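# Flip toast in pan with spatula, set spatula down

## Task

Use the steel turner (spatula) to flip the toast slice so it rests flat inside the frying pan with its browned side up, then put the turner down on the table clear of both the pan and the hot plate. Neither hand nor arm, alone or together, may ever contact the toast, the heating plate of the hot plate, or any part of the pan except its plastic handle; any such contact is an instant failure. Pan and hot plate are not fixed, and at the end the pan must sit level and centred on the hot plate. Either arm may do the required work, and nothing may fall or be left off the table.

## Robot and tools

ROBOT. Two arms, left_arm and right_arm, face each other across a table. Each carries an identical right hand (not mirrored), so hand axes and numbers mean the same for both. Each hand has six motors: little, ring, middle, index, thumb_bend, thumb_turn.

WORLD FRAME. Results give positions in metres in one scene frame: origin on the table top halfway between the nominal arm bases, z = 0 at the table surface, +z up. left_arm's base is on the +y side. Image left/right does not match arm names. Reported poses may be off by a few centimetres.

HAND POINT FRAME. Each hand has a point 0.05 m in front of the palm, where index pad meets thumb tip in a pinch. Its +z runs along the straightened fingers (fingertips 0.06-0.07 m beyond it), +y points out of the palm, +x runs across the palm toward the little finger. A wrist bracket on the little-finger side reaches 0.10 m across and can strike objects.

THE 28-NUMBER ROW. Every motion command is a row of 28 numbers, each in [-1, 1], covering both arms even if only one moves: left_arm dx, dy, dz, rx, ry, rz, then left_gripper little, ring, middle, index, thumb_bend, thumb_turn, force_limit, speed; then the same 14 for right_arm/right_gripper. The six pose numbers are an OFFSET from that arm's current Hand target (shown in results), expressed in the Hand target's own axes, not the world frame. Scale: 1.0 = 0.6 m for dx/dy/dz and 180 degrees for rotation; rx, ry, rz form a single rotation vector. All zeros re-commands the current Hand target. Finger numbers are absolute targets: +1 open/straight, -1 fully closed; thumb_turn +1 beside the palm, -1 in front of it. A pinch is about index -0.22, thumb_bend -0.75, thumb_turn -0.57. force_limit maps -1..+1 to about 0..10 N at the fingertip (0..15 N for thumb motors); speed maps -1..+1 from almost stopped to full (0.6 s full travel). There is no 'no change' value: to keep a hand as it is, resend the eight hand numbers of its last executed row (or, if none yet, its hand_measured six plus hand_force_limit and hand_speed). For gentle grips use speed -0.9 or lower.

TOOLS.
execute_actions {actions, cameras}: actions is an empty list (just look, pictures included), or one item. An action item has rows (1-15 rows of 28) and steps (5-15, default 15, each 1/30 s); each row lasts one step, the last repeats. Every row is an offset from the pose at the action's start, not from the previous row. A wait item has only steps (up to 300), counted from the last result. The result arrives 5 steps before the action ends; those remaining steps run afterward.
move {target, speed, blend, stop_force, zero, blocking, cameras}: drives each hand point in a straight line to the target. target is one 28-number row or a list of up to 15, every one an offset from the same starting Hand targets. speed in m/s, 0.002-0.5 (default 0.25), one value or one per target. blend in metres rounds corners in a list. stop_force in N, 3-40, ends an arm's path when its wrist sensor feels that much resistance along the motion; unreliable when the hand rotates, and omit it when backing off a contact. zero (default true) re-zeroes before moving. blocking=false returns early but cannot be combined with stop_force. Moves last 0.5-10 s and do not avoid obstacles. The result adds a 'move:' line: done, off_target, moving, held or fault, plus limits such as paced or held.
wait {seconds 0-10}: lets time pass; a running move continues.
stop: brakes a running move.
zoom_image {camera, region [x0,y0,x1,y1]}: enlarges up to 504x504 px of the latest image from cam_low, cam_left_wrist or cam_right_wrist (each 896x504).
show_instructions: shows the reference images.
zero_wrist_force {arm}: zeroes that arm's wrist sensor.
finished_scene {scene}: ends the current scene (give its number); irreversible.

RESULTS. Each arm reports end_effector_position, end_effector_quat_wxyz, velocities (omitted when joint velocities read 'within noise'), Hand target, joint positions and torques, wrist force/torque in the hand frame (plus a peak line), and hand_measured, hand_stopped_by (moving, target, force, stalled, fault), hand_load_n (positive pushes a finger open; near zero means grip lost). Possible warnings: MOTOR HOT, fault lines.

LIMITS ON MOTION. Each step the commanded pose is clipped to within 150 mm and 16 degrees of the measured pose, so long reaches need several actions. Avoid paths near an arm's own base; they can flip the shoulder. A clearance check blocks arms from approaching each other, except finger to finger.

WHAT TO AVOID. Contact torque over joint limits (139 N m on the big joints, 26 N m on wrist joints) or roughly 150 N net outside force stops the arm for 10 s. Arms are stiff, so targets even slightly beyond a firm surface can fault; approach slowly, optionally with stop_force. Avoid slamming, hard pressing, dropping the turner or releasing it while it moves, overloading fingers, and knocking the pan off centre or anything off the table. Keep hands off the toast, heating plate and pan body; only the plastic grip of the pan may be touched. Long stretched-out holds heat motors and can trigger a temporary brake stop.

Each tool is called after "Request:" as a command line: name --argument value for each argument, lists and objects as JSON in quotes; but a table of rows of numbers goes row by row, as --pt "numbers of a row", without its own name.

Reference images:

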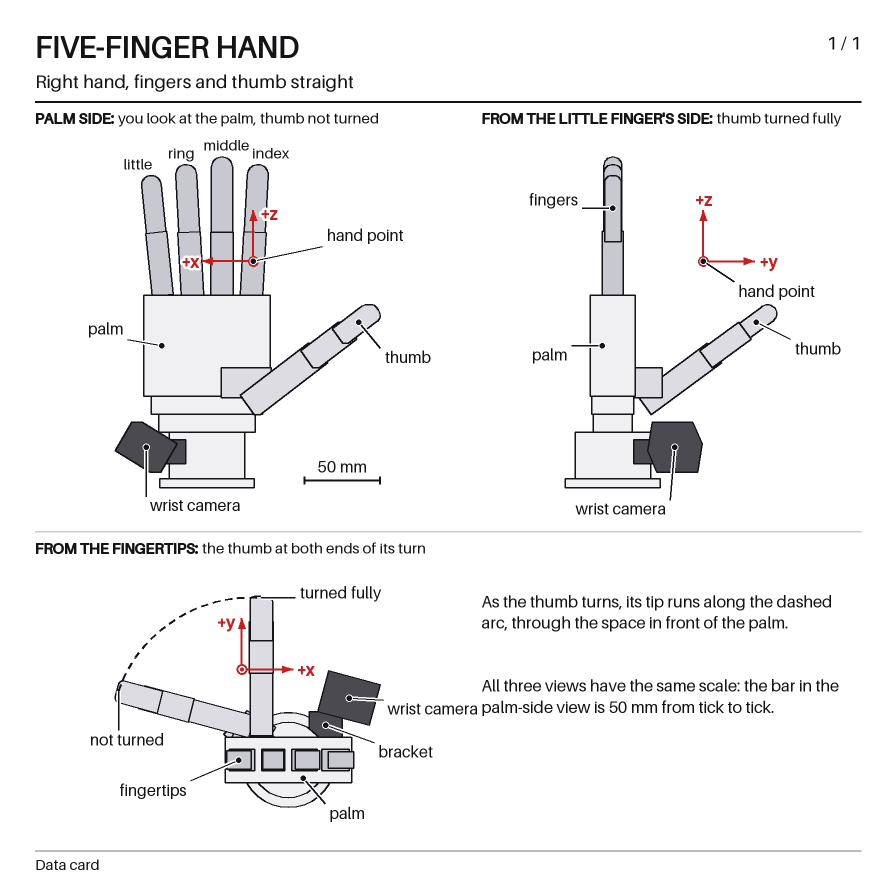

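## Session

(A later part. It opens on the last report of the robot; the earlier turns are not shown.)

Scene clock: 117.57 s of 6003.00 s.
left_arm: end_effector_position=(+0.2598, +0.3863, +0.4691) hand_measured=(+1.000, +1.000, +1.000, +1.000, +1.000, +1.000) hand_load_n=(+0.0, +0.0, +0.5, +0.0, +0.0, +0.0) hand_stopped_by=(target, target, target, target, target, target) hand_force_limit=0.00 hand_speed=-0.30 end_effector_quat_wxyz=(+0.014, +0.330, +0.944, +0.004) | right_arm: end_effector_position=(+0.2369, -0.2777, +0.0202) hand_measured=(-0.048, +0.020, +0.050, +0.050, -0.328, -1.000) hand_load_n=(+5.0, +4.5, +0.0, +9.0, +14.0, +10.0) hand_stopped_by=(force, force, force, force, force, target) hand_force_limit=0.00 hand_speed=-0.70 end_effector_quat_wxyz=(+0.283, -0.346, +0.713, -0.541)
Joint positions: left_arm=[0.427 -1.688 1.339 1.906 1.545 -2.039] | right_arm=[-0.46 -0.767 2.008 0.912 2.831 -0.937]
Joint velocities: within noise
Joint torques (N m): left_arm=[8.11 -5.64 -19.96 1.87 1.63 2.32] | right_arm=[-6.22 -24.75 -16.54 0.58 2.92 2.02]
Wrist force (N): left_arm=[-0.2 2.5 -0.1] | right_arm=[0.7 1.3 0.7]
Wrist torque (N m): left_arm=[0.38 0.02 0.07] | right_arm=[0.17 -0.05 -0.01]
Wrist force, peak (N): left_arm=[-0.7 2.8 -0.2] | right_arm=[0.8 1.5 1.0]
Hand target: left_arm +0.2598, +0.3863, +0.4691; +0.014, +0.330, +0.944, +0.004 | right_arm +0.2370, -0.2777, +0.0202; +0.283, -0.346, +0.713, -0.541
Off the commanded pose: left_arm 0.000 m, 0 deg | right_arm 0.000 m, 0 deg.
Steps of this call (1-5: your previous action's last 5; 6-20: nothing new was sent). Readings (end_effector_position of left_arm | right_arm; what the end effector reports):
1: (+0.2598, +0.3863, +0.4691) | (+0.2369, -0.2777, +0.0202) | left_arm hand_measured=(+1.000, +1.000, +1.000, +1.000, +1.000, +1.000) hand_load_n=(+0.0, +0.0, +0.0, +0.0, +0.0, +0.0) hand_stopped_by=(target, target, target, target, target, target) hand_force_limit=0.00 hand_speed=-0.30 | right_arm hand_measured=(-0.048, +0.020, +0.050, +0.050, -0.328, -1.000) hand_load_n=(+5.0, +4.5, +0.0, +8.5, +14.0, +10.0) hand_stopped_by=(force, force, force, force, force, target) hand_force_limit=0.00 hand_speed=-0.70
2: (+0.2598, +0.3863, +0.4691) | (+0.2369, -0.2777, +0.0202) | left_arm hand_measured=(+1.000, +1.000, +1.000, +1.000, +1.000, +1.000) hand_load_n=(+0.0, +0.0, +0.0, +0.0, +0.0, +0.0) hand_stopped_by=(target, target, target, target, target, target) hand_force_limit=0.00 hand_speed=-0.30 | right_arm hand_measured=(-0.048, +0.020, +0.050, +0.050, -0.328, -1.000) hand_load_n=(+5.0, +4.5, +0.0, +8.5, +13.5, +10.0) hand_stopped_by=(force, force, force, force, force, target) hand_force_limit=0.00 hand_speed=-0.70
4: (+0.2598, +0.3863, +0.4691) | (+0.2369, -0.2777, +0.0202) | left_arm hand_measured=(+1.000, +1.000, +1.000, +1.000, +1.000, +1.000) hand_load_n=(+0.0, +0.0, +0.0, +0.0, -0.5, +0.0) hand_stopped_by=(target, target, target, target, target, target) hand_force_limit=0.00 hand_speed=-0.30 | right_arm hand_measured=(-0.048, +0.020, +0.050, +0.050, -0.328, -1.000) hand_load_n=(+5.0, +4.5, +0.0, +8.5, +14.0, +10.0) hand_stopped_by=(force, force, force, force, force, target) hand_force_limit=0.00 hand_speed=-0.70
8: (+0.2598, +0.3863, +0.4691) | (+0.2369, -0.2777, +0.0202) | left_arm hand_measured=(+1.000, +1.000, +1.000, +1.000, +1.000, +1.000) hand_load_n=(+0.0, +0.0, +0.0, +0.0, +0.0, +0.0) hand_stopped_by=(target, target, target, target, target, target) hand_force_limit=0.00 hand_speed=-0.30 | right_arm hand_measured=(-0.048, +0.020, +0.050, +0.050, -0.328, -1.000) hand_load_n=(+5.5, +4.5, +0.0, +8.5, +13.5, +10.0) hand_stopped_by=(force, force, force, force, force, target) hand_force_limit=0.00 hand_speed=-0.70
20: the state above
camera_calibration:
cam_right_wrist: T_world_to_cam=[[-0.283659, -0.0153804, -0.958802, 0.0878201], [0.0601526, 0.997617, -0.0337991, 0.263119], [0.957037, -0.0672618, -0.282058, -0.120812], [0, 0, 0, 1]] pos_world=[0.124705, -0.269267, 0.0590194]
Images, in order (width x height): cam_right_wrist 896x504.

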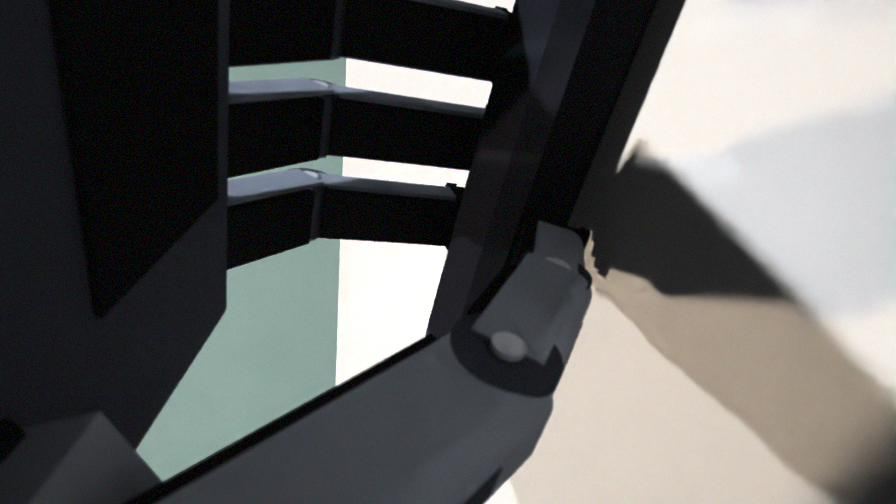

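Request:
execute_actions --actions '[{"rows":[[0,0,0,0,0,0,1,1,1,1,1,1,0,-0.3,0,0,0,0,0,0,-0.65,-0.65,-0.65,-0.65,-0.85,-1,0.2,-0.7]],"steps":15}]'

Request:
execute_actions --actions '[{"steps":15}]' --cameras '[]'

Request:
execute_actions --actions '[{"rows":[[0,0,0,0,0,0,1,1,1,1,1,1,0,-0.3,0,0,0,0,0,0,-0.7,-0.7,-0.7,-0.7,-0.9,-1,0.5,-0.7]],"steps":15}]'

Request:
execute_actions --actions '[{"steps":15}]' --cameras '[]'

Scene clock: 118.10 s of 6003.00 s.
left_arm: end_effector_position=(+0.2598, +0.3863, +0.4691) hand_measured=(+1.000, +1.000, +1.000, +1.000, +1.000, +1.000) hand_load_n=(+0.0, +0.0, +0.0, +0.0, +0.0, +0.0) hand_stopped_by=(target, target, target, target, target, target) hand_force_limit=0.00 hand_speed=-0.30 end_effector_quat_wxyz=(+0.014, +0.330, +0.944, +0.004) | right_arm: end_effector_position=(+0.2370, -0.2777, +0.0202) hand_measured=(-0.094, +0.006, +0.022, +0.050, -0.326, -1.000) hand_load_n=(+8.5, +0.5, +11.0, +8.0, +18.5, +14.5) hand_stopped_by=(force, force, force, force, force, target) hand_force_limit=0.20 hand_speed=-0.70 end_effector_quat_wxyz=(+0.283, -0.346, +0.713, -0.541)
Joint positions: left_arm=[0.427 -1.688 1.339 1.906 1.545 -2.039] | right_arm=[-0.46 -0.767 2.008 0.912 2.831 -0.937]
Joint velocities: within noise
Joint torques (N m): left_arm=[9.23 -6.47 -19.88 1.87 1.5 2.29] | right_arm=[-5.21 -24.98 -18.16 0.63 2.49 2.01]
Wrist force (N): left_arm=[-0.4 2.8 -0.6] | right_arm=[0.7 -0.2 0.3]
Wrist torque (N m): left_arm=[0.46 0.07 0.06] | right_arm=[0.14 -0.02 -0.02]
Wrist force, peak (N): left_arm=[-0.4 2.8 -0.6] | right_arm=[0.9 1.6 0.9]
Hand target: left_arm +0.2598, +0.3863, +0.4691; +0.014, +0.330, +0.944, +0.004 | right_arm +0.2370, -0.2777, +0.0202; +0.283, -0.346, +0.713, -0.541
Steps of this call (1-6: nothing new was sent; 7-16: this action's first 10). Readings (end_effector_position of left_arm | right_arm; what the end effector reports):
7: (+0.2598, +0.3863, +0.4691) | (+0.2370, -0.2777, +0.0202) | left_arm hand_measured=(+1.000, +1.000, +1.000, +1.000, +1.000, +1.000) hand_load_n=(+0.0, -0.5, +0.0, +0.0, +0.0, +0.0) hand_stopped_by=(target, target, target, target, target, target) hand_force_limit=0.00 hand_speed=-0.30 | right_arm hand_measured=(-0.048, +0.020, +0.050, +0.050, -0.328, -1.000) hand_load_n=(+5.0, +4.5, +0.0, +8.5, +14.0, +10.0) hand_stopped_by=(moving, moving, moving, force, force, target) hand_force_limit=0.20 hand_speed=-0.70
8: (+0.2598, +0.3863, +0.4691) | (+0.2370, -0.2777, +0.0202) | left_arm hand_measured=(+1.000, +1.000, +1.000, +1.000, +1.000, +1.000) hand_load_n=(+0.0, +0.0, +0.0, +0.0, +0.0, +0.0) hand_stopped_by=(target, target, target, target, target, target) hand_force_limit=0.00 hand_speed=-0.30 | right_arm hand_measured=(-0.048, +0.020, +0.050, +0.050, -0.328, -1.000) hand_load_n=(+5.5, +4.5, +0.0, +8.5, +14.0, +10.0) hand_stopped_by=(moving, moving, moving, force, force, target) hand_force_limit=0.20 hand_speed=-0.70
10: (+0.2598, +0.3863, +0.4691) | (+0.2370, -0.2777, +0.0202) | left_arm hand_measured=(+1.000, +1.000, +1.000, +1.000, +1.000, +1.000) hand_load_n=(+0.0, +0.0, +0.0, +0.0, +0.0, +0.0) hand_stopped_by=(target, target, target, target, target, target) hand_force_limit=0.00 hand_speed=-0.30 | right_arm hand_measured=(-0.062, +0.006, +0.036, +0.050, -0.328, -1.000) hand_load_n=(+5.5, +7.5, +4.5, +5.5, +17.0, +11.0) hand_stopped_by=(moving, force, moving, force, force, target) hand_force_limit=0.20 hand_speed=-0.70
14: (+0.2598, +0.3863, +0.4691) | (+0.2370, -0.2777, +0.0202) | left_arm hand_measured=(+1.000, +1.000, +1.000, +1.000, +1.000, +1.000) hand_load_n=(+0.0, +0.0, +0.0, +0.0, +0.0, +0.0) hand_stopped_by=(target, target, target, target, target, target) hand_force_limit=0.00 hand_speed=-0.30 | right_arm hand_measured=(-0.094, +0.006, +0.022, +0.050, -0.326, -1.000) hand_load_n=(+8.5, +0.5, +11.5, +8.0, +18.5, +14.5) hand_stopped_by=(force, force, force, force, force, target) hand_force_limit=0.20 hand_speed=-0.70
16: the state above

Scene clock: 118.60 s of 6003.00 s.
left_arm: end_effector_position=(+0.2598, +0.3863, +0.4691) hand_measured=(+1.000, +1.000, +1.000, +1.000, +1.000, +1.000) hand_load_n=(+0.0, -0.5, +0.0, +0.0, +0.0, +0.5) hand_stopped_by=(target, target, target, target, target, target) hand_force_limit=0.00 hand_speed=-0.30 end_effector_quat_wxyz=(+0.014, +0.330, +0.944, +0.004) | right_arm: end_effector_position=(+0.2370, -0.2777, +0.0202) hand_measured=(-0.094, +0.006, +0.022, +0.050, -0.326, -1.000) hand_load_n=(+8.5, +0.5, +11.5, +8.0, +19.0, +14.5) hand_stopped_by=(force, force, force, force, force, target) hand_force_limit=0.20 hand_speed=-0.70 end_effector_quat_wxyz=(+0.283, -0.346, +0.713, -0.541)
Joint positions: left_arm=[0.427 -1.688 1.339 1.906 1.545 -2.039] | right_arm=[-0.46 -0.767 2.008 0.912 2.831 -0.937]
Joint velocities: within noise
Joint torques (N m): left_arm=[9.51 -6.09 -19.41 1.72 1.48 2.38] | right_arm=[-6.13 -25.06 -16.52 1.01 1.93 1.99]
Wrist force (N): left_arm=[-0.3 2.8 -0.3] | right_arm=[0.8 0.1 0.1]
Wrist torque (N m): left_arm=[0.45 0.04 0.07] | right_arm=[0.19 -0.03 0.00]
Wrist force, peak (N): left_arm=[-0.3 2.8 -0.3] | right_arm=[0.9 -0.1 0.3]
Hand target: left_arm +0.2598, +0.3863, +0.4691; +0.014, +0.330, +0.944, +0.004 | right_arm +0.2370, -0.2777, +0.0202; +0.283, -0.346, +0.713, -0.541
Off the commanded pose: left_arm 0.000 m, 0 deg | right_arm 0.000 m, 0 deg.
Steps of this call (1-5: your previous action's last 5; 6-15: nothing new was sent). Readings (end_effector_position of left_arm | right_arm; what the end effector reports):
1: (+0.2598, +0.3863, +0.4691) | (+0.2370, -0.2777, +0.0202) | left_arm hand_measured=(+1.000, +1.000, +1.000, +1.000, +1.000, +1.000) hand_load_n=(+0.0, +0.0, +0.0, +0.0, -0.5, +0.0) hand_stopped_by=(target, target, target, target, target, target) hand_force_limit=0.00 hand_speed=-0.30 | right_arm hand_measured=(-0.094, +0.006, +0.022, +0.050, -0.326, -1.000) hand_load_n=(+8.5, +0.0, +11.0, +7.5, +18.5, +15.0) hand_stopped_by=(force, force, force, force, force, target) hand_force_limit=0.20 hand_speed=-0.70
2: (+0.2598, +0.3863, +0.4691) | (+0.2370, -0.2777, +0.0202) | left_arm hand_measured=(+1.000, +1.000, +1.000, +1.000, +1.000, +1.000) hand_load_n=(+0.0, +0.0, +0.0, +0.0, +0.0, +0.0) hand_stopped_by=(target, target, target, target, target, target) hand_force_limit=0.00 hand_speed=-0.30 | right_arm hand_measured=(-0.094, +0.006, +0.022, +0.050, -0.326, -1.000) hand_load_n=(+8.5, +0.0, +11.5, +8.0, +18.5, +14.5) hand_stopped_by=(force, force, force, force, force, target) hand_force_limit=0.20 hand_speed=-0.70
4: (+0.2598, +0.3863, +0.4691) | (+0.2370, -0.2777, +0.0202) | left_arm hand_measured=(+1.000, +1.000, +1.000, +1.000, +1.000, +1.000) hand_load_n=(+0.0, +0.0, +0.0, +0.0, +0.0, +0.0) hand_stopped_by=(target, target, target, target, target, target) hand_force_limit=0.00 hand_speed=-0.30 | right_arm hand_measured=(-0.094, +0.006, +0.022, +0.050, -0.326, -1.000) hand_load_n=(+8.5, +0.5, +11.5, +8.0, +18.5, +15.0) hand_stopped_by=(force, force, force, force, force, target) hand_force_limit=0.20 hand_speed=-0.70
8: (+0.2598, +0.3863, +0.4691) | (+0.2370, -0.2777, +0.0202) | left_arm hand_measured=(+1.000, +1.000, +1.000, +1.000, +1.000, +1.000) hand_load_n=(+0.0, +0.0, +0.0, +0.0, +0.0, +0.0) hand_stopped_by=(target, target, target, target, target, target) hand_force_limit=0.00 hand_speed=-0.30 | right_arm hand_measured=(-0.094, +0.006, +0.022, +0.050, -0.326, -1.000) hand_load_n=(+8.5, +0.5, +11.5, +8.0, +18.5, +14.5) hand_stopped_by=(force, force, force, force, force, target) hand_force_limit=0.20 hand_speed=-0.70
15: the state above
No camera images: "cameras" was empty.

Scene clock: 118.93 s of 6003.00 s.
left_arm: end_effector_position=(+0.2598, +0.3863, +0.4691) hand_measured=(+1.000, +1.000, +1.000, +1.000, +1.000, +1.000) hand_load_n=(+0.0, +0.0, +0.0, -0.5, +0.0, +0.0) hand_stopped_by=(target, target, target, target, target, target) hand_force_limit=0.00 hand_speed=-0.30 end_effector_quat_wxyz=(+0.014, +0.330, +0.944, +0.004) | right_arm: end_effector_position=(+0.2370, -0.2777, +0.0202) hand_measured=(-0.094, -0.020, +0.022, +0.050, -0.326, -1.000) hand_load_n=(+5.5, +12.0, +9.0, +6.5, +20.0, +15.5) hand_stopped_by=(force, force, force, force, force, target) hand_force_limit=0.50 hand_speed=-0.70 end_effector_quat_wxyz=(+0.283, -0.346, +0.713, -0.541)
Joint positions: left_arm=[0.427 -1.688 1.339 1.906 1.545 -2.039] | right_arm=[-0.46 -0.767 2.008 0.912 2.831 -0.937]
Joint velocities: within noise
Joint torques (N m): left_arm=[9.34 -5.71 -19.31 1.75 1.59 2.38] | right_arm=[-5.78 -25.39 -16.95 0.97 1.6 2.08]
Wrist force (N): left_arm=[-0.4 2.6 -0.2] | right_arm=[1.2 -3.0 -0.1]
Wrist torque (N m): left_arm=[0.39 0.05 0.06] | right_arm=[0.12 -0.18 -0.06]
Wrist force, peak (N): left_arm=[-0.3 2.7 -0.7] | right_arm=[1.0 -3.3 -0.1]
Hand target: left_arm +0.2598, +0.3863, +0.4691; +0.014, +0.330, +0.944, +0.004 | right_arm +0.2370, -0.2777, +0.0202; +0.283, -0.346, +0.713, -0.541
Steps of this call (1-10: this action's first 10). Readings (end_effector_position of left_arm | right_arm; what the end effector reports):
1: (+0.2598, +0.3863, +0.4691) | (+0.2370, -0.2777, +0.0202) | left_arm hand_measured=(+1.000, +1.000, +1.000, +1.000, +1.000, +1.000) hand_load_n=(+0.0, +0.0, +0.0, -0.5, +0.0, +0.0) hand_stopped_by=(target, target, target, target, target, target) hand_force_limit=0.00 hand_speed=-0.30 | right_arm hand_measured=(-0.094, +0.006, +0.022, +0.050, -0.326, -1.000) hand_load_n=(+8.5, +0.5, +11.5, +8.5, +19.0, +14.5) hand_stopped_by=(force, moving, force, force, force, target) hand_force_limit=0.50 hand_speed=-0.70
2: (+0.2598, +0.3863, +0.4691) | (+0.2370, -0.2777, +0.0202) | left_arm hand_measured=(+1.000, +1.000, +1.000, +1.000, +1.000, +1.000) hand_load_n=(+0.0, +0.0, +0.0, +0.0, -0.5, +0.0) hand_stopped_by=(target, target, target, target, target, target) hand_force_limit=0.00 hand_speed=-0.30 | right_arm hand_measured=(-0.094, +0.006, +0.022, +0.050, -0.326, -1.000) hand_load_n=(+8.5, +0.5, +11.5, +8.0, +18.5, +14.5) hand_stopped_by=(force, moving, force, force, force, target) hand_force_limit=0.50 hand_speed=-0.70
4: (+0.2598, +0.3863, +0.4691) | (+0.2370, -0.2777, +0.0202) | left_arm hand_measured=(+1.000, +1.000, +1.000, +1.000, +1.000, +1.000) hand_load_n=(+0.0, +0.0, +0.0, +0.0, +0.0, +0.0) hand_stopped_by=(target, target, target, target, target, target) hand_force_limit=0.00 hand_speed=-0.30 | right_arm hand_measured=(-0.094, -0.008, +0.022, +0.050, -0.326, -1.000) hand_load_n=(+7.5, +7.0, +10.0, +7.0, +19.5, +15.0) hand_stopped_by=(force, moving, force, force, force, target) hand_force_limit=0.50 hand_speed=-0.70
8: (+0.2598, +0.3863, +0.4691) | (+0.2370, -0.2777, +0.0202) | left_arm hand_measured=(+1.000, +1.000, +1.000, +1.000, +1.000, +1.000) hand_load_n=(+0.0, +0.0, +0.0, +0.0, +0.0, +0.0) hand_stopped_by=(target, target, target, target, target, target) hand_force_limit=0.00 hand_speed=-0.30 | right_arm hand_measured=(-0.094, -0.020, +0.022, +0.050, -0.326, -1.000) hand_load_n=(+5.0, +12.5, +9.0, +6.5, +20.0, +15.5) hand_stopped_by=(force, force, force, force, force, target) hand_force_limit=0.50 hand_speed=-0.70
10: the state above

Scene clock: 119.43 s of 6003.00 s.
left_arm: end_effector_position=(+0.2598, +0.3863, +0.4691) hand_measured=(+1.000, +1.000, +1.000, +1.000, +1.000, +1.000) hand_load_n=(+0.0, +0.0, +0.0, +0.0, +0.0, +0.0) hand_stopped_by=(target, target, target, target, target, target) hand_force_limit=0.00 hand_speed=-0.30 end_effector_quat_wxyz=(+0.014, +0.330, +0.944, +0.004) | right_arm: end_effector_position=(+0.2370, -0.2777, +0.0202) hand_measured=(-0.094, -0.020, +0.022, +0.050, -0.326, -1.000) hand_load_n=(+5.5, +12.0, +9.0, +6.5, +20.0, +15.5) hand_stopped_by=(force, force, force, force, force, target) hand_force_limit=0.50 hand_speed=-0.70 end_effector_quat_wxyz=(+0.283, -0.346, +0.713, -0.541)
Joint positions: left_arm=[0.427 -1.688 1.339 1.906 1.545 -2.039] | right_arm=[-0.46 -0.767 2.008 0.912 2.831 -0.937]
Joint velocities: within noise
Joint torques (N m): left_arm=[9.75 -5.88 -19.55 1.74 1.59 2.32] | right_arm=[-5.64 -25.46 -16.54 1.18 1.28 2.04]
Wrist force (N): left_arm=[-0.3 2.4 -0.2] | right_arm=[0.6 -2.9 -0.2]
Wrist torque (N m): left_arm=[0.37 0.05 0.05] | right_arm=[0.14 -0.08 -0.10]
Wrist force, peak (N): left_arm=[-0.4 2.7 -0.4] | right_arm=[1.2 -3.2 -0.3]
Hand target: left_arm +0.2598, +0.3863, +0.4691; +0.014, +0.330, +0.944, +0.004 | right_arm +0.2370, -0.2777, +0.0202; +0.283, -0.346, +0.713, -0.541
Off the commanded pose: left_arm 0.000 m, 0 deg | right_arm 0.000 m, 0 deg.
Steps of this call (1-5: your previous action's last 5; 6-15: nothing new was sent). Readings (end_effector_position of left_arm | right_arm; what the end effector reports):
1: (+0.2598, +0.3863, +0.4691) | (+0.2370, -0.2777, +0.0202) | left_arm hand_measured=(+1.000, +1.000, +1.000, +1.000, +1.000, +1.000) hand_load_n=(+0.0, +0.0, +0.0, +0.0, -0.5, +0.0) hand_stopped_by=(target, target, target, target, target, target) hand_force_limit=0.00 hand_speed=-0.30 | right_arm hand_measured=(-0.094, -0.020, +0.022, +0.050, -0.326, -1.000) hand_load_n=(+5.5, +12.5, +9.0, +6.5, +19.5, +15.5) hand_stopped_by=(force, force, force, force, force, target) hand_force_limit=0.50 hand_speed=-0.70
2: (+0.2598, +0.3863, +0.4691) | (+0.2370, -0.2777, +0.0202) | left_arm hand_measured=(+1.000, +1.000, +1.000, +1.000, +1.000, +1.000) hand_load_n=(+0.0, +0.0, +0.0, +0.0, +0.0, +0.0) hand_stopped_by=(target, target, target, target, target, target) hand_force_limit=0.00 hand_speed=-0.30 | right_arm hand_measured=(-0.094, -0.020, +0.022, +0.050, -0.326, -1.000) hand_load_n=(+5.0, +12.0, +9.0, +6.5, +19.5, +15.5) hand_stopped_by=(force, force, force, force, force, target) hand_force_limit=0.50 hand_speed=-0.70
4: (+0.2598, +0.3863, +0.4691) | (+0.2370, -0.2777, +0.0202) | left_arm hand_measured=(+1.000, +1.000, +1.000, +1.000, +1.000, +1.000) hand_load_n=(+0.0, +0.0, +0.0, +0.0, +0.0, +0.0) hand_stopped_by=(target, target, target, target, target, target) hand_force_limit=0.00 hand_speed=-0.30 | right_arm hand_measured=(-0.094, -0.020, +0.022, +0.050, -0.326, -1.000) hand_load_n=(+5.5, +12.5, +9.5, +6.5, +20.0, +15.0) hand_stopped_by=(force, force, force, force, force, target) hand_force_limit=0.50 hand_speed=-0.70
8: (+0.2598, +0.3863, +0.4691) | (+0.2370, -0.2777, +0.0202) | left_arm hand_measured=(+1.000, +1.000, +1.000, +1.000, +1.000, +1.000) hand_load_n=(+0.0, +0.0, +0.0, +0.0, +0.0, +0.0) hand_stopped_by=(target, target, target, target, target, target) hand_force_limit=0.00 hand_speed=-0.30 | right_arm hand_measured=(-0.094, -0.020, +0.022, +0.050, -0.326, -1.000) hand_load_n=(+5.0, +12.5, +9.0, +6.5, +20.0, +15.5) hand_stopped_by=(force, force, force, force, force, target) hand_force_limit=0.50 hand_speed=-0.70
15: the state above
No camera images: "cameras" was empty.

Request:
move --target '[0,0,0,0,0,0,1,1,1,1,1,1,0,-0.3,-0.0048,-0.1612,-0.0427,0,0,0,-0.7,-0.7,-0.7,-0.7,-0.9,-1,0.5,-0.7]' --speed 0.05 --cameras '["cam_low","cam_right_wrist"]'

Request:
zoom_image --camera "cam_low" --region '[330, 200, 480, 340]'

Scene clock: 122.70 s of 6003.00 s.
left_arm: end_effector_position=(+0.2598, +0.3863, +0.4691) hand_measured=(+1.000, +1.000, +1.000, +1.000, +1.000, +1.000) hand_load_n=(+0.0, +0.0, +0.0, +0.0, +0.0, +0.0) hand_stopped_by=(target, target, target, target, target, target) hand_force_limit=0.00 hand_speed=-0.30 end_effector_quat_wxyz=(+0.014, +0.330, +0.944, +0.004) | right_arm: end_effector_position=(+0.2369, -0.2777, +0.1204) hand_measured=(-0.094, -0.020, +0.022, +0.050, -0.326, -1.000) hand_load_n=(+3.5, +11.0, +8.5, +5.5, +22.5, +15.0) hand_stopped_by=(force, force, force, force, force, target) hand_force_limit=0.50 hand_speed=-0.70 end_effector_quat_wxyz=(+0.283, -0.346, +0.713, -0.541) end_effector_velocity=(+0.000, +0.001, -0.003) end_effector_angular_velocity=(+0.004, -0.002, +0.000)
Joint positions: left_arm=[0.427 -1.688 1.339 1.906 1.545 -2.039] | right_arm=[-0.46 -1.004 2.025 1.132 2.831 -0.936]
Joint velocities: left_arm=[within noise] | right_arm=[0 0.007 -0.001 -0.01 0 0]
Joint torques (N m): left_arm=[9.84 -5.94 -18.1 1.47 1.57 2.38] | right_arm=[5.63 -23.66 -19.72 0.2 0.08 2.33]
Wrist force (N): left_arm=[-0.5 2.5 -0.1] | right_arm=[0.7 2.2 0.9]
Wrist torque (N m): left_arm=[0.39 0.07 0.05] | right_arm=[0.21 -0.01 -0.12]
Wrist force, peak (N): left_arm=[-0.2 3.0 -0.4] | right_arm=[1.2 -3.2 -0.2]
Hand target: left_arm +0.2598, +0.3863, +0.4691; +0.014, +0.330, +0.944, +0.004 | right_arm +0.2369, -0.2777, +0.1203; +0.283, -0.346, +0.713, -0.541
Off the commanded pose: left_arm 0.000 m, 0 deg | right_arm 0.000 m, 0 deg.
Kept back: nothing.
move: done
camera_calibration:
cam_right_wrist: T_world_to_cam=[[-0.28361, -0.0152782, -0.958818, 0.183914], [0.0601686, 0.997619, -0.0336938, 0.266426], [0.95705, -0.0672466, -0.282016, -0.0924667], [0, 0, 0, 1]] pos_world=[0.124625, -0.2692, 0.15924]
Images, in order (width x height): cam_low 896x504, cam_right_wrist 896x504.

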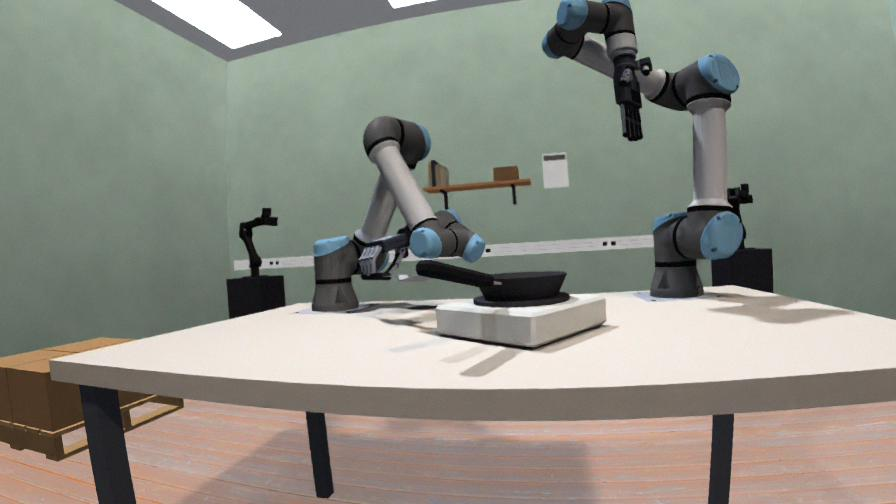

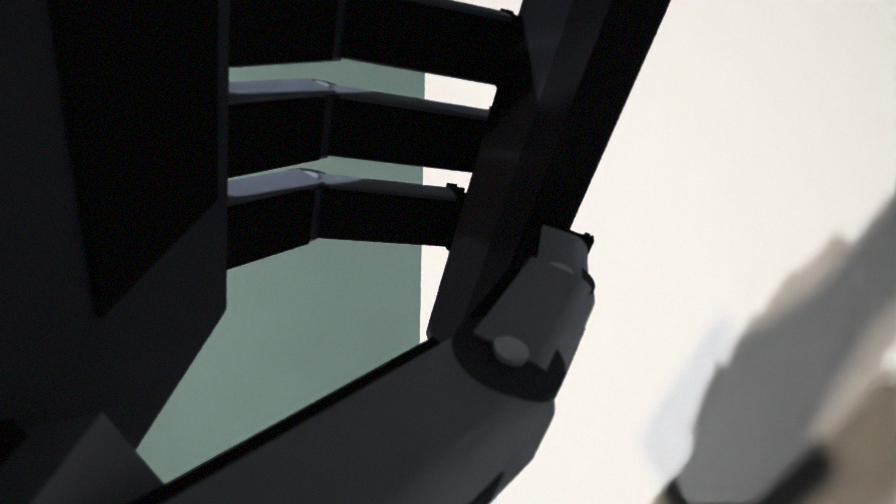

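Scaled by 3.360.

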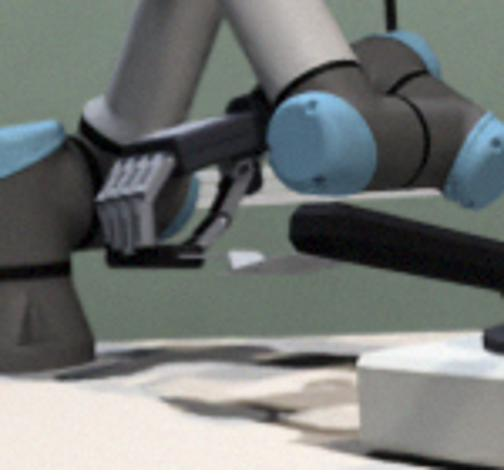

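Request:
move --target '[-0.265,0.056,0.2157,0.0133,-0.0094,0.5556,1,1,1,1,1,1,0,-0.3,-0.2178,-0.2872,0.1342,-0.006,-0.1988,-0.0526,-0.7,-0.7,-0.7,-0.7,-0.9,-1,0.5,-0.7]' --speed 0.2

Request:
zoom_image --camera "cam_low" --region '[380, 200, 620, 340]'

Scene clock: 128.73 s of 6003.00 s.
left_arm: end_effector_position=(+0.4089, +0.3131, +0.3442) hand_measured=(+1.000, +1.000, +1.000, +1.000, +1.000, +1.000) hand_load_n=(+0.0, +0.0, +0.0, +0.0, +0.0, +0.0) hand_stopped_by=(target, target, target, target, target, target) hand_force_limit=0.00 hand_speed=-0.30 end_effector_quat_wxyz=(+0.013, +0.935, +0.353, -0.008) end_effector_velocity=(-0.002, +0.001, +0.000) end_effector_angular_velocity=(+0.002, +0.003, +0.015) | right_arm: end_effector_position=(+0.4102, -0.2499, +0.2704) hand_measured=(-0.094, -0.020, +0.022, +0.050, -0.326, -1.000) hand_load_n=(+3.0, +10.5, +8.0, +5.5, +22.0, +15.0) hand_stopped_by=(force, force, force, force, force, target) hand_force_limit=0.50 hand_speed=-0.70 end_effector_quat_wxyz=(+0.440, -0.554, +0.566, -0.423) end_effector_velocity=(-0.002, +0.000, -0.001) end_effector_angular_velocity=(+0.003, +0.001, -0.006)
Joint positions: left_arm=[0.98 -1.288 1.23 1.618 1.599 0.26] | right_arm=[-1.057 -1.723 1.969 0.046 2.055 -2.973]
Joint velocities: left_arm=[-0.001 -0.005 0.006 0.002 0 -0.017] | right_arm=[0.004 0 0.004 -0.001 0.009 0.006]
Joint torques (N m): left_arm=[-11.57 -39.85 -9.02 4.11 1.41 -2.66] | right_arm=[6.02 -8.8 -7.92 -2.99 1.78 2.26]
Wrist force (N): left_arm=[-0.6 2.2 -0.2] | right_arm=[1.0 2.1 0.8]
Wrist torque (N m): left_arm=[0.35 0.10 0.03] | right_arm=[0.19 -0.08 -0.13]
Wrist force, peak (N): left_arm=[-0.3 2.9 -0.1] | right_arm=[0.8 2.5 0.8]
Hand target: left_arm +0.4087, +0.3131, +0.3441; +0.012, +0.935, +0.353, -0.008 | right_arm +0.4102, -0.2499, +0.2701; -0.440, +0.554, -0.566, +0.423
Off the commanded pose: left_arm 0.000 m, 0 deg | right_arm 0.000 m, 0 deg.
Kept back: nothing.
move: done
camera_calibration:
cam_left_wrist: T_world_to_cam=[[0.841348, -0.536338, 0.0668949, -0.202724], [-0.481865, -0.688255, 0.54232, 0.222657], [-0.244826, -0.488514, -0.837505, 0.663432], [0, 0, 0, 1]] pos_world=[0.440277, 0.368613, 0.448438]
cam_right_wrist: T_world_to_cam=[[-0.21703, -0.183363, -0.958789, 0.307964], [-0.55278, 0.832629, -0.0341097, 0.443683], [0.80457, 0.522596, -0.282065, -0.00427364], [0, 0, 0, 1]] pos_world=[0.315534, -0.31072, 0.3092]

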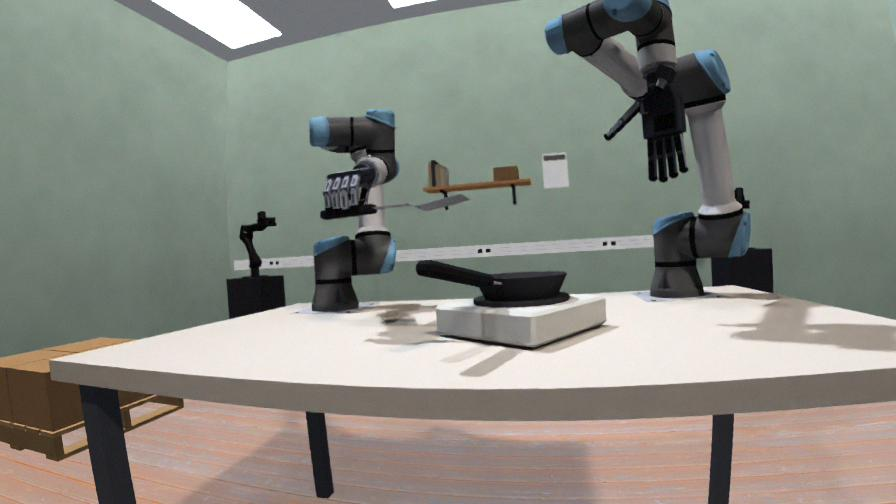

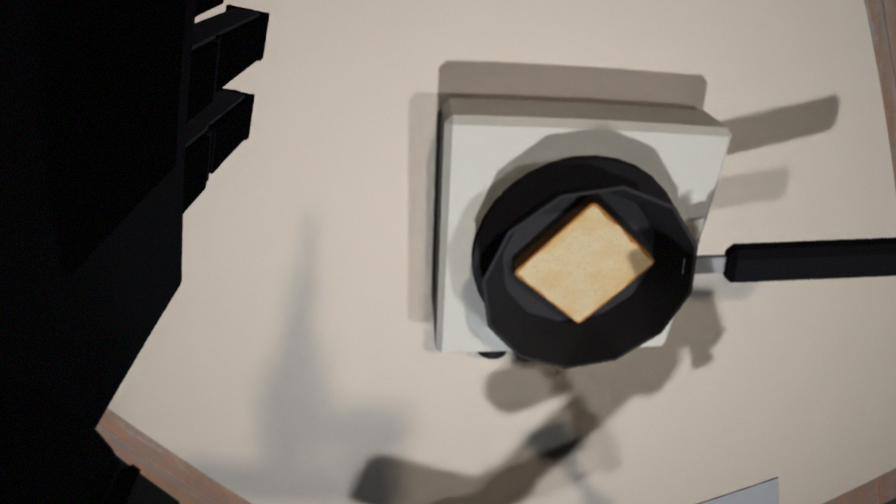

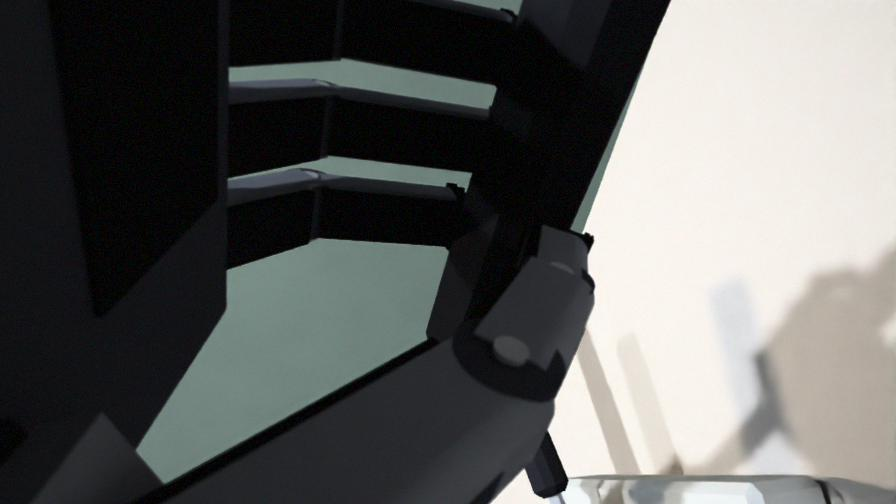

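Scaled by 2.100.

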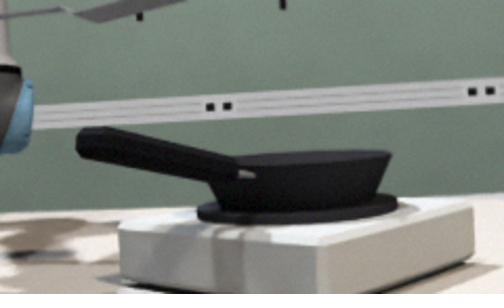

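Request:
zoom_image --camera "cam_low" --region '[300, 150, 500, 250]'

Request:
zoom_image --camera "cam_left_wrist" --region '[460, 140, 760, 400]'

Scaled by 2.520.

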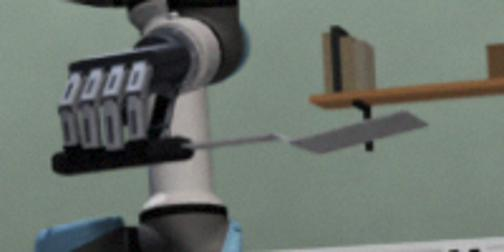

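Scaled by 1.680.

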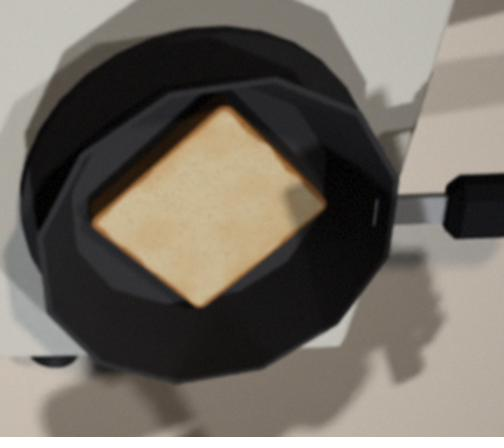

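Request:
move --target '[0,0,0,0,0,0,1,1,1,1,1,1,0,-0.3,-0.24,0.0045,0.1117,0,-0.0805,-0.0216,-0.7,-0.7,-0.7,-0.7,-0.9,-1,0.5,-0.7]' --speed 0.15

Request:
zoom_image --camera "cam_low" --region '[340, 150, 580, 270]'

Request:
zoom_image --camera "cam_left_wrist" --region '[440, 200, 840, 504]'

Scene clock: 134.20 s of 6003.00 s.
left_arm: end_effector_position=(+0.4087, +0.3131, +0.3441) hand_measured=(+1.000, +1.000, +1.000, +1.000, +1.000, +1.000) hand_load_n=(+0.0, +0.0, +0.0, +0.0, +0.0, +0.0) hand_stopped_by=(target, target, target, target, target, target) hand_force_limit=0.00 hand_speed=-0.30 end_effector_quat_wxyz=(+0.012, +0.935, +0.353, -0.008) | right_arm: end_effector_position=(+0.4740, -0.1053, +0.2547) hand_measured=(-0.094, -0.020, +0.022, +0.050, -0.326, -1.000) hand_load_n=(+3.0, +10.5, +8.0, +5.5, +22.0, +15.5) hand_stopped_by=(force, force, force, force, force, target) hand_force_limit=0.50 hand_speed=-0.70 end_effector_quat_wxyz=(+0.493, -0.622, +0.487, -0.364) end_effector_velocity=(-0.001, -0.002, -0.001) end_effector_angular_velocity=(-0.001, +0.002, -0.003)
Joint positions: left_arm=[0.98 -1.288 1.23 1.619 1.599 0.26] | right_arm=[-0.966 -1.421 1.711 -0.026 1.892 -3.029]
Joint velocities: left_arm=[within noise] | right_arm=[-0.001 -0.004 0.005 0.001 0.002 0.001]
Joint torques (N m): left_arm=[-10.23 -41.73 -11.42 3.29 -1.86 2.24] | right_arm=[-6.45 -33 -7.28 0.22 1.81 2.52]
Wrist force (N): left_arm=[-0.4 2.4 -0.2] | right_arm=[0.8 1.8 1.0]
Wrist torque (N m): left_arm=[0.38 0.07 0.05] | right_arm=[0.14 -0.03 -0.12]
Wrist force, peak (N): left_arm=[-0.1 2.8 -0.1] | right_arm=[2.4 2.0 0.2]
Hand target: left_arm +0.4087, +0.3131, +0.3441; +0.012, +0.935, +0.353, -0.008 | right_arm +0.4741, -0.1053, +0.2546; -0.493, +0.622, -0.487, +0.364
Off the commanded pose: left_arm 0.000 m, 0 deg | right_arm 0.000 m, 0 deg.
Kept back: nothing.
move: done
camera_calibration:
cam_left_wrist: T_world_to_cam=[[0.841242, -0.536547, 0.0665477, -0.202376], [-0.481883, -0.688278, 0.542275, 0.222621], [-0.245152, -0.488253, -0.837562, 0.66341], [0, 0, 0, 1]] pos_world=[0.440161, 0.368553, 0.448393]
cam_right_wrist: T_world_to_cam=[[-0.154954, -0.233439, -0.959946, 0.298877], [-0.74915, 0.6612, -0.0398625, 0.434488], [0.644022, 0.712966, -0.277337, -0.0406789], [0, 0, 0, 1]] pos_world=[0.398007, -0.188511, 0.292944]

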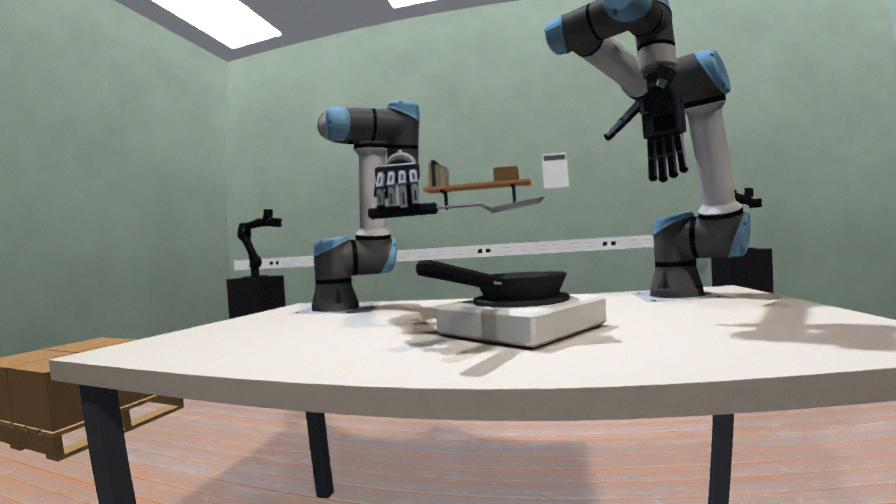

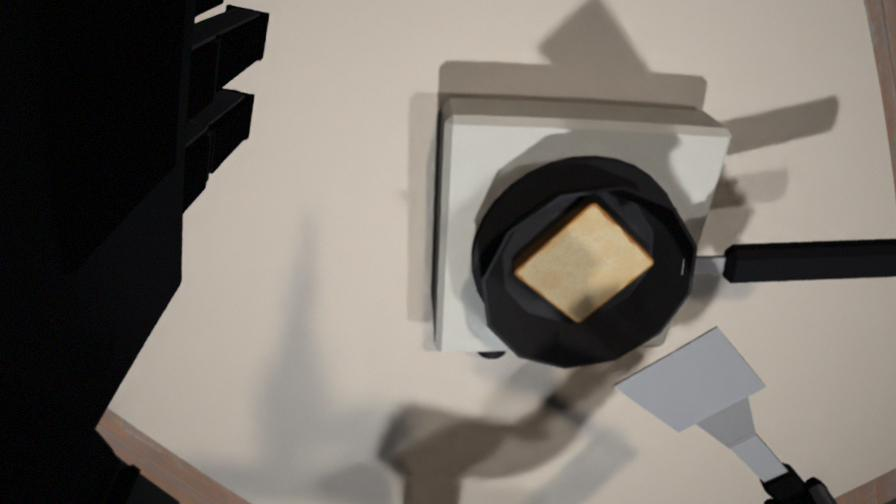

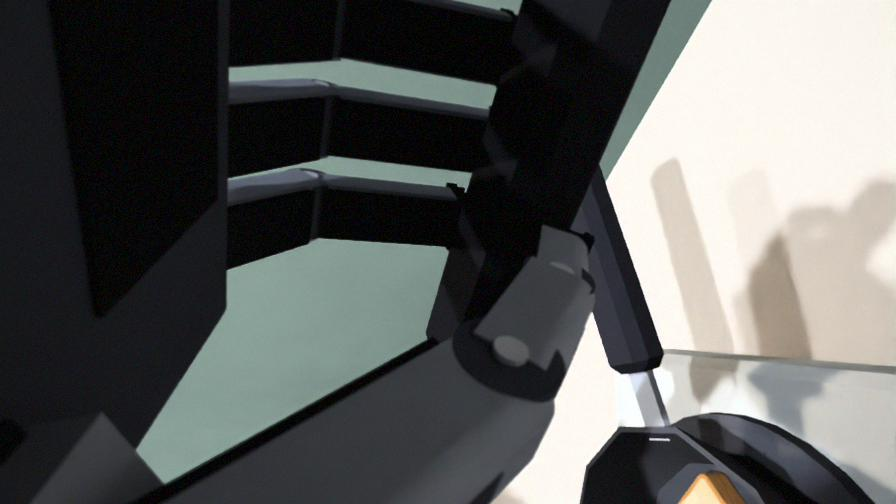

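Scaled by 2.100.

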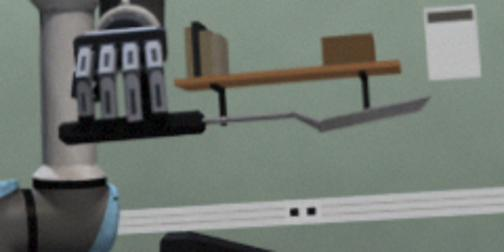

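Scaled by 1.260.

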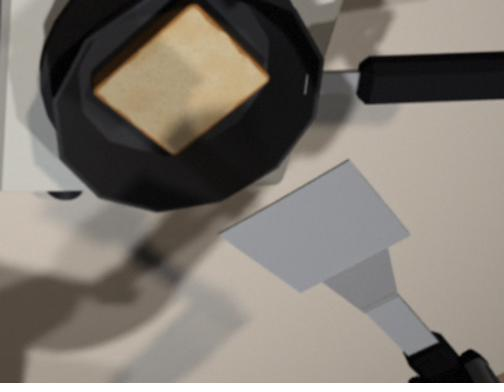

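Request:
move --target '[0,0,0,0,0,0,1,1,1,1,1,1,0,-0.3,-0.0413,-0.1491,-0.0773,0.0145,0.0619,-0.3283,-0.7,-0.7,-0.7,-0.7,-0.9,-1,0.5,-0.7]' --speed 0.15

Request:
zoom_image --camera "cam_low" --region '[340, 150, 620, 330]'

Request:
zoom_image --camera "cam_left_wrist" --region '[440, 140, 840, 440]'

Scene clock: 142.30 s of 6003.00 s.
left_arm: end_effector_position=(+0.4087, +0.3131, +0.3441) hand_measured=(+1.000, +1.000, +1.000, +1.000, +1.000, +1.000) hand_load_n=(+0.0, +0.0, +0.0, +0.0, -0.5, +0.0) hand_stopped_by=(target, target, target, target, target, target) hand_force_limit=0.00 hand_speed=-0.30 end_effector_quat_wxyz=(+0.012, +0.935, +0.353, -0.008) | right_arm: end_effector_position=(+0.4464, -0.0897, +0.3535) hand_measured=(-0.094, -0.020, +0.022, +0.050, -0.326, -1.000) hand_load_n=(+3.5, +11.0, +8.5, +6.0, +21.5, +15.5) hand_stopped_by=(force, force, force, force, force, target) hand_force_limit=0.50 hand_speed=-0.70 end_effector_quat_wxyz=(+0.216, -0.733, +0.153, -0.626) end_effector_velocity=(+0.001, +0.000, -0.001) end_effector_angular_velocity=(+0.015, +0.003, -0.001)
Joint positions: left_arm=[0.98 -1.288 1.23 1.619 1.599 0.26] | right_arm=[-0.687 -1.313 1.4 0.08 2.319 -4.061]
Joint velocities: left_arm=[within noise] | right_arm=[-0.003 -0.001 0.002 0 -0.004 0.016]
Joint torques (N m): left_arm=[-10.38 -41.16 -10.9 1.32 -1.91 -0.8] | right_arm=[-5.66 -36.99 -8.2 -0.15 -1.31 2.01]
Wrist force (N): left_arm=[-0.4 2.1 -0.2] | right_arm=[-0.7 0.6 0.4]
Wrist torque (N m): left_arm=[0.34 0.08 0.05] | right_arm=[0.06 0.00 -0.12]
Wrist force, peak (N): left_arm=[-0.3 2.7 0.0] | right_arm=[1.2 2.7 1.0]
Hand target: left_arm +0.4087, +0.3131, +0.3441; +0.012, +0.935, +0.353, -0.008 | right_arm +0.4463, -0.0898, +0.3534; -0.216, +0.733, -0.153, +0.626
Off the commanded pose: left_arm 0.000 m, 0 deg | right_arm 0.000 m, 0 deg.
Kept back: nothing.
move: done
camera_calibration:
cam_left_wrist: T_world_to_cam=[[0.841242, -0.536547, 0.0665478, -0.202376], [-0.481884, -0.688278, 0.542275, 0.222621], [-0.245153, -0.488253, -0.837562, 0.66341], [0, 0, 0, 1]] pos_world=[0.440161, 0.368552, 0.448393]
cam_right_wrist: T_world_to_cam=[[0.112903, -0.940451, -0.320632, -0.0158894], [-0.64145, 0.177452, -0.74636, 0.565707], [0.758812, 0.289935, -0.583217, 0.0123843], [0, 0, 0, 1]] pos_world=[0.355269, -0.11892, 0.424349]

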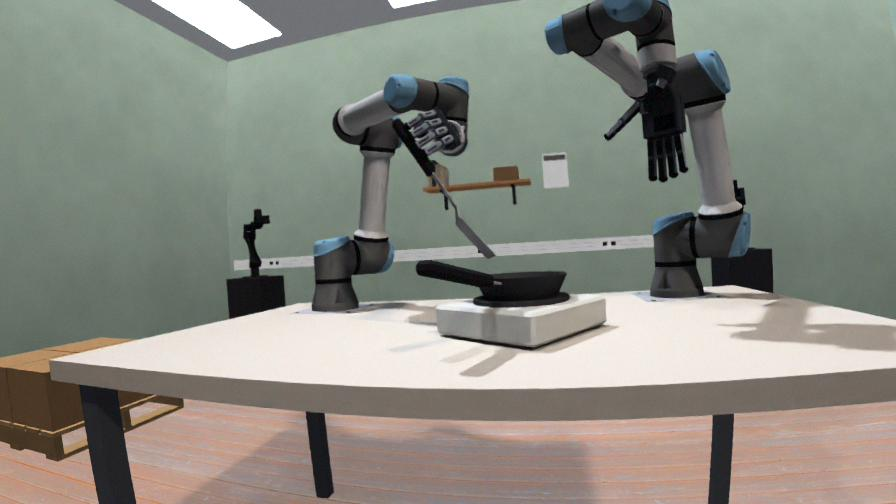

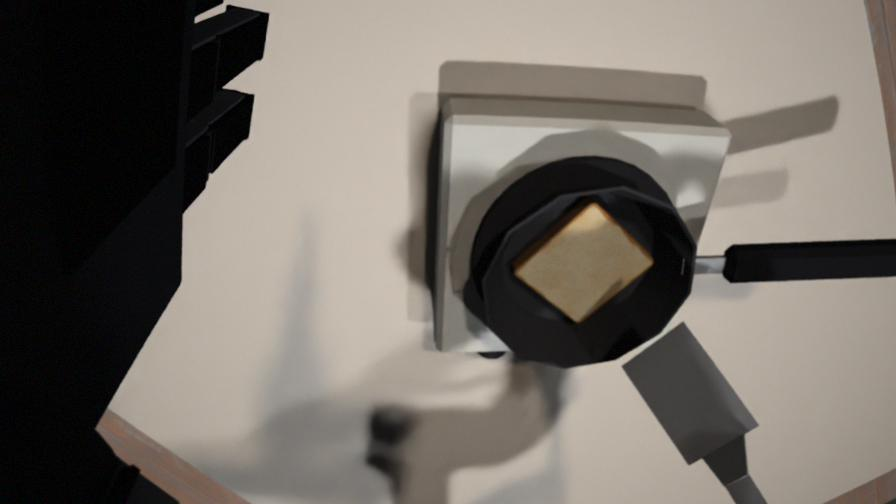

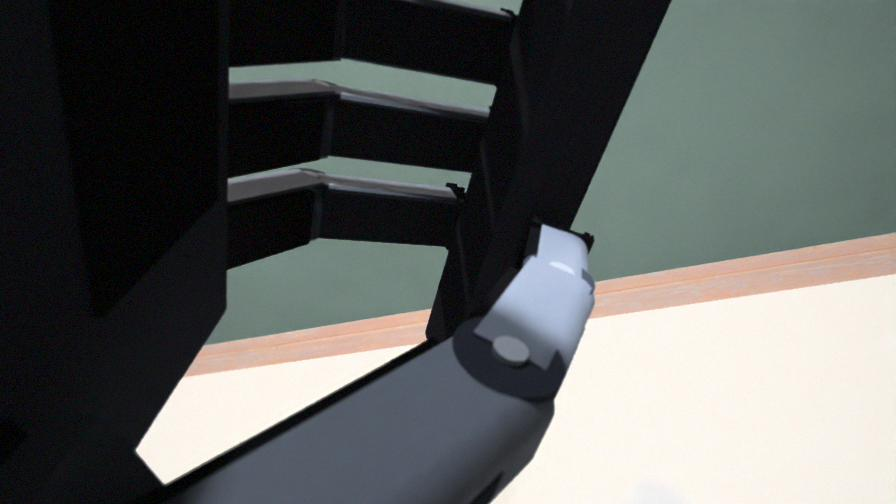

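Scaled by 1.800.

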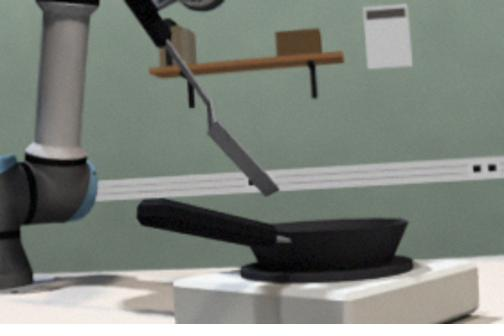

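Scaled by 1.260.

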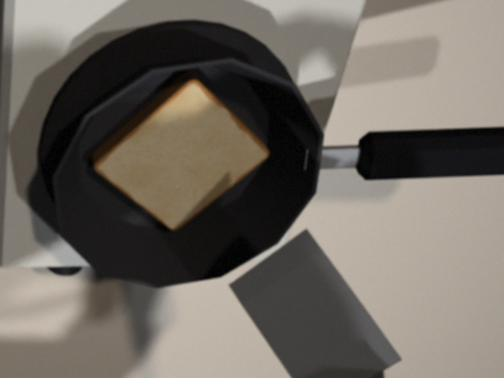

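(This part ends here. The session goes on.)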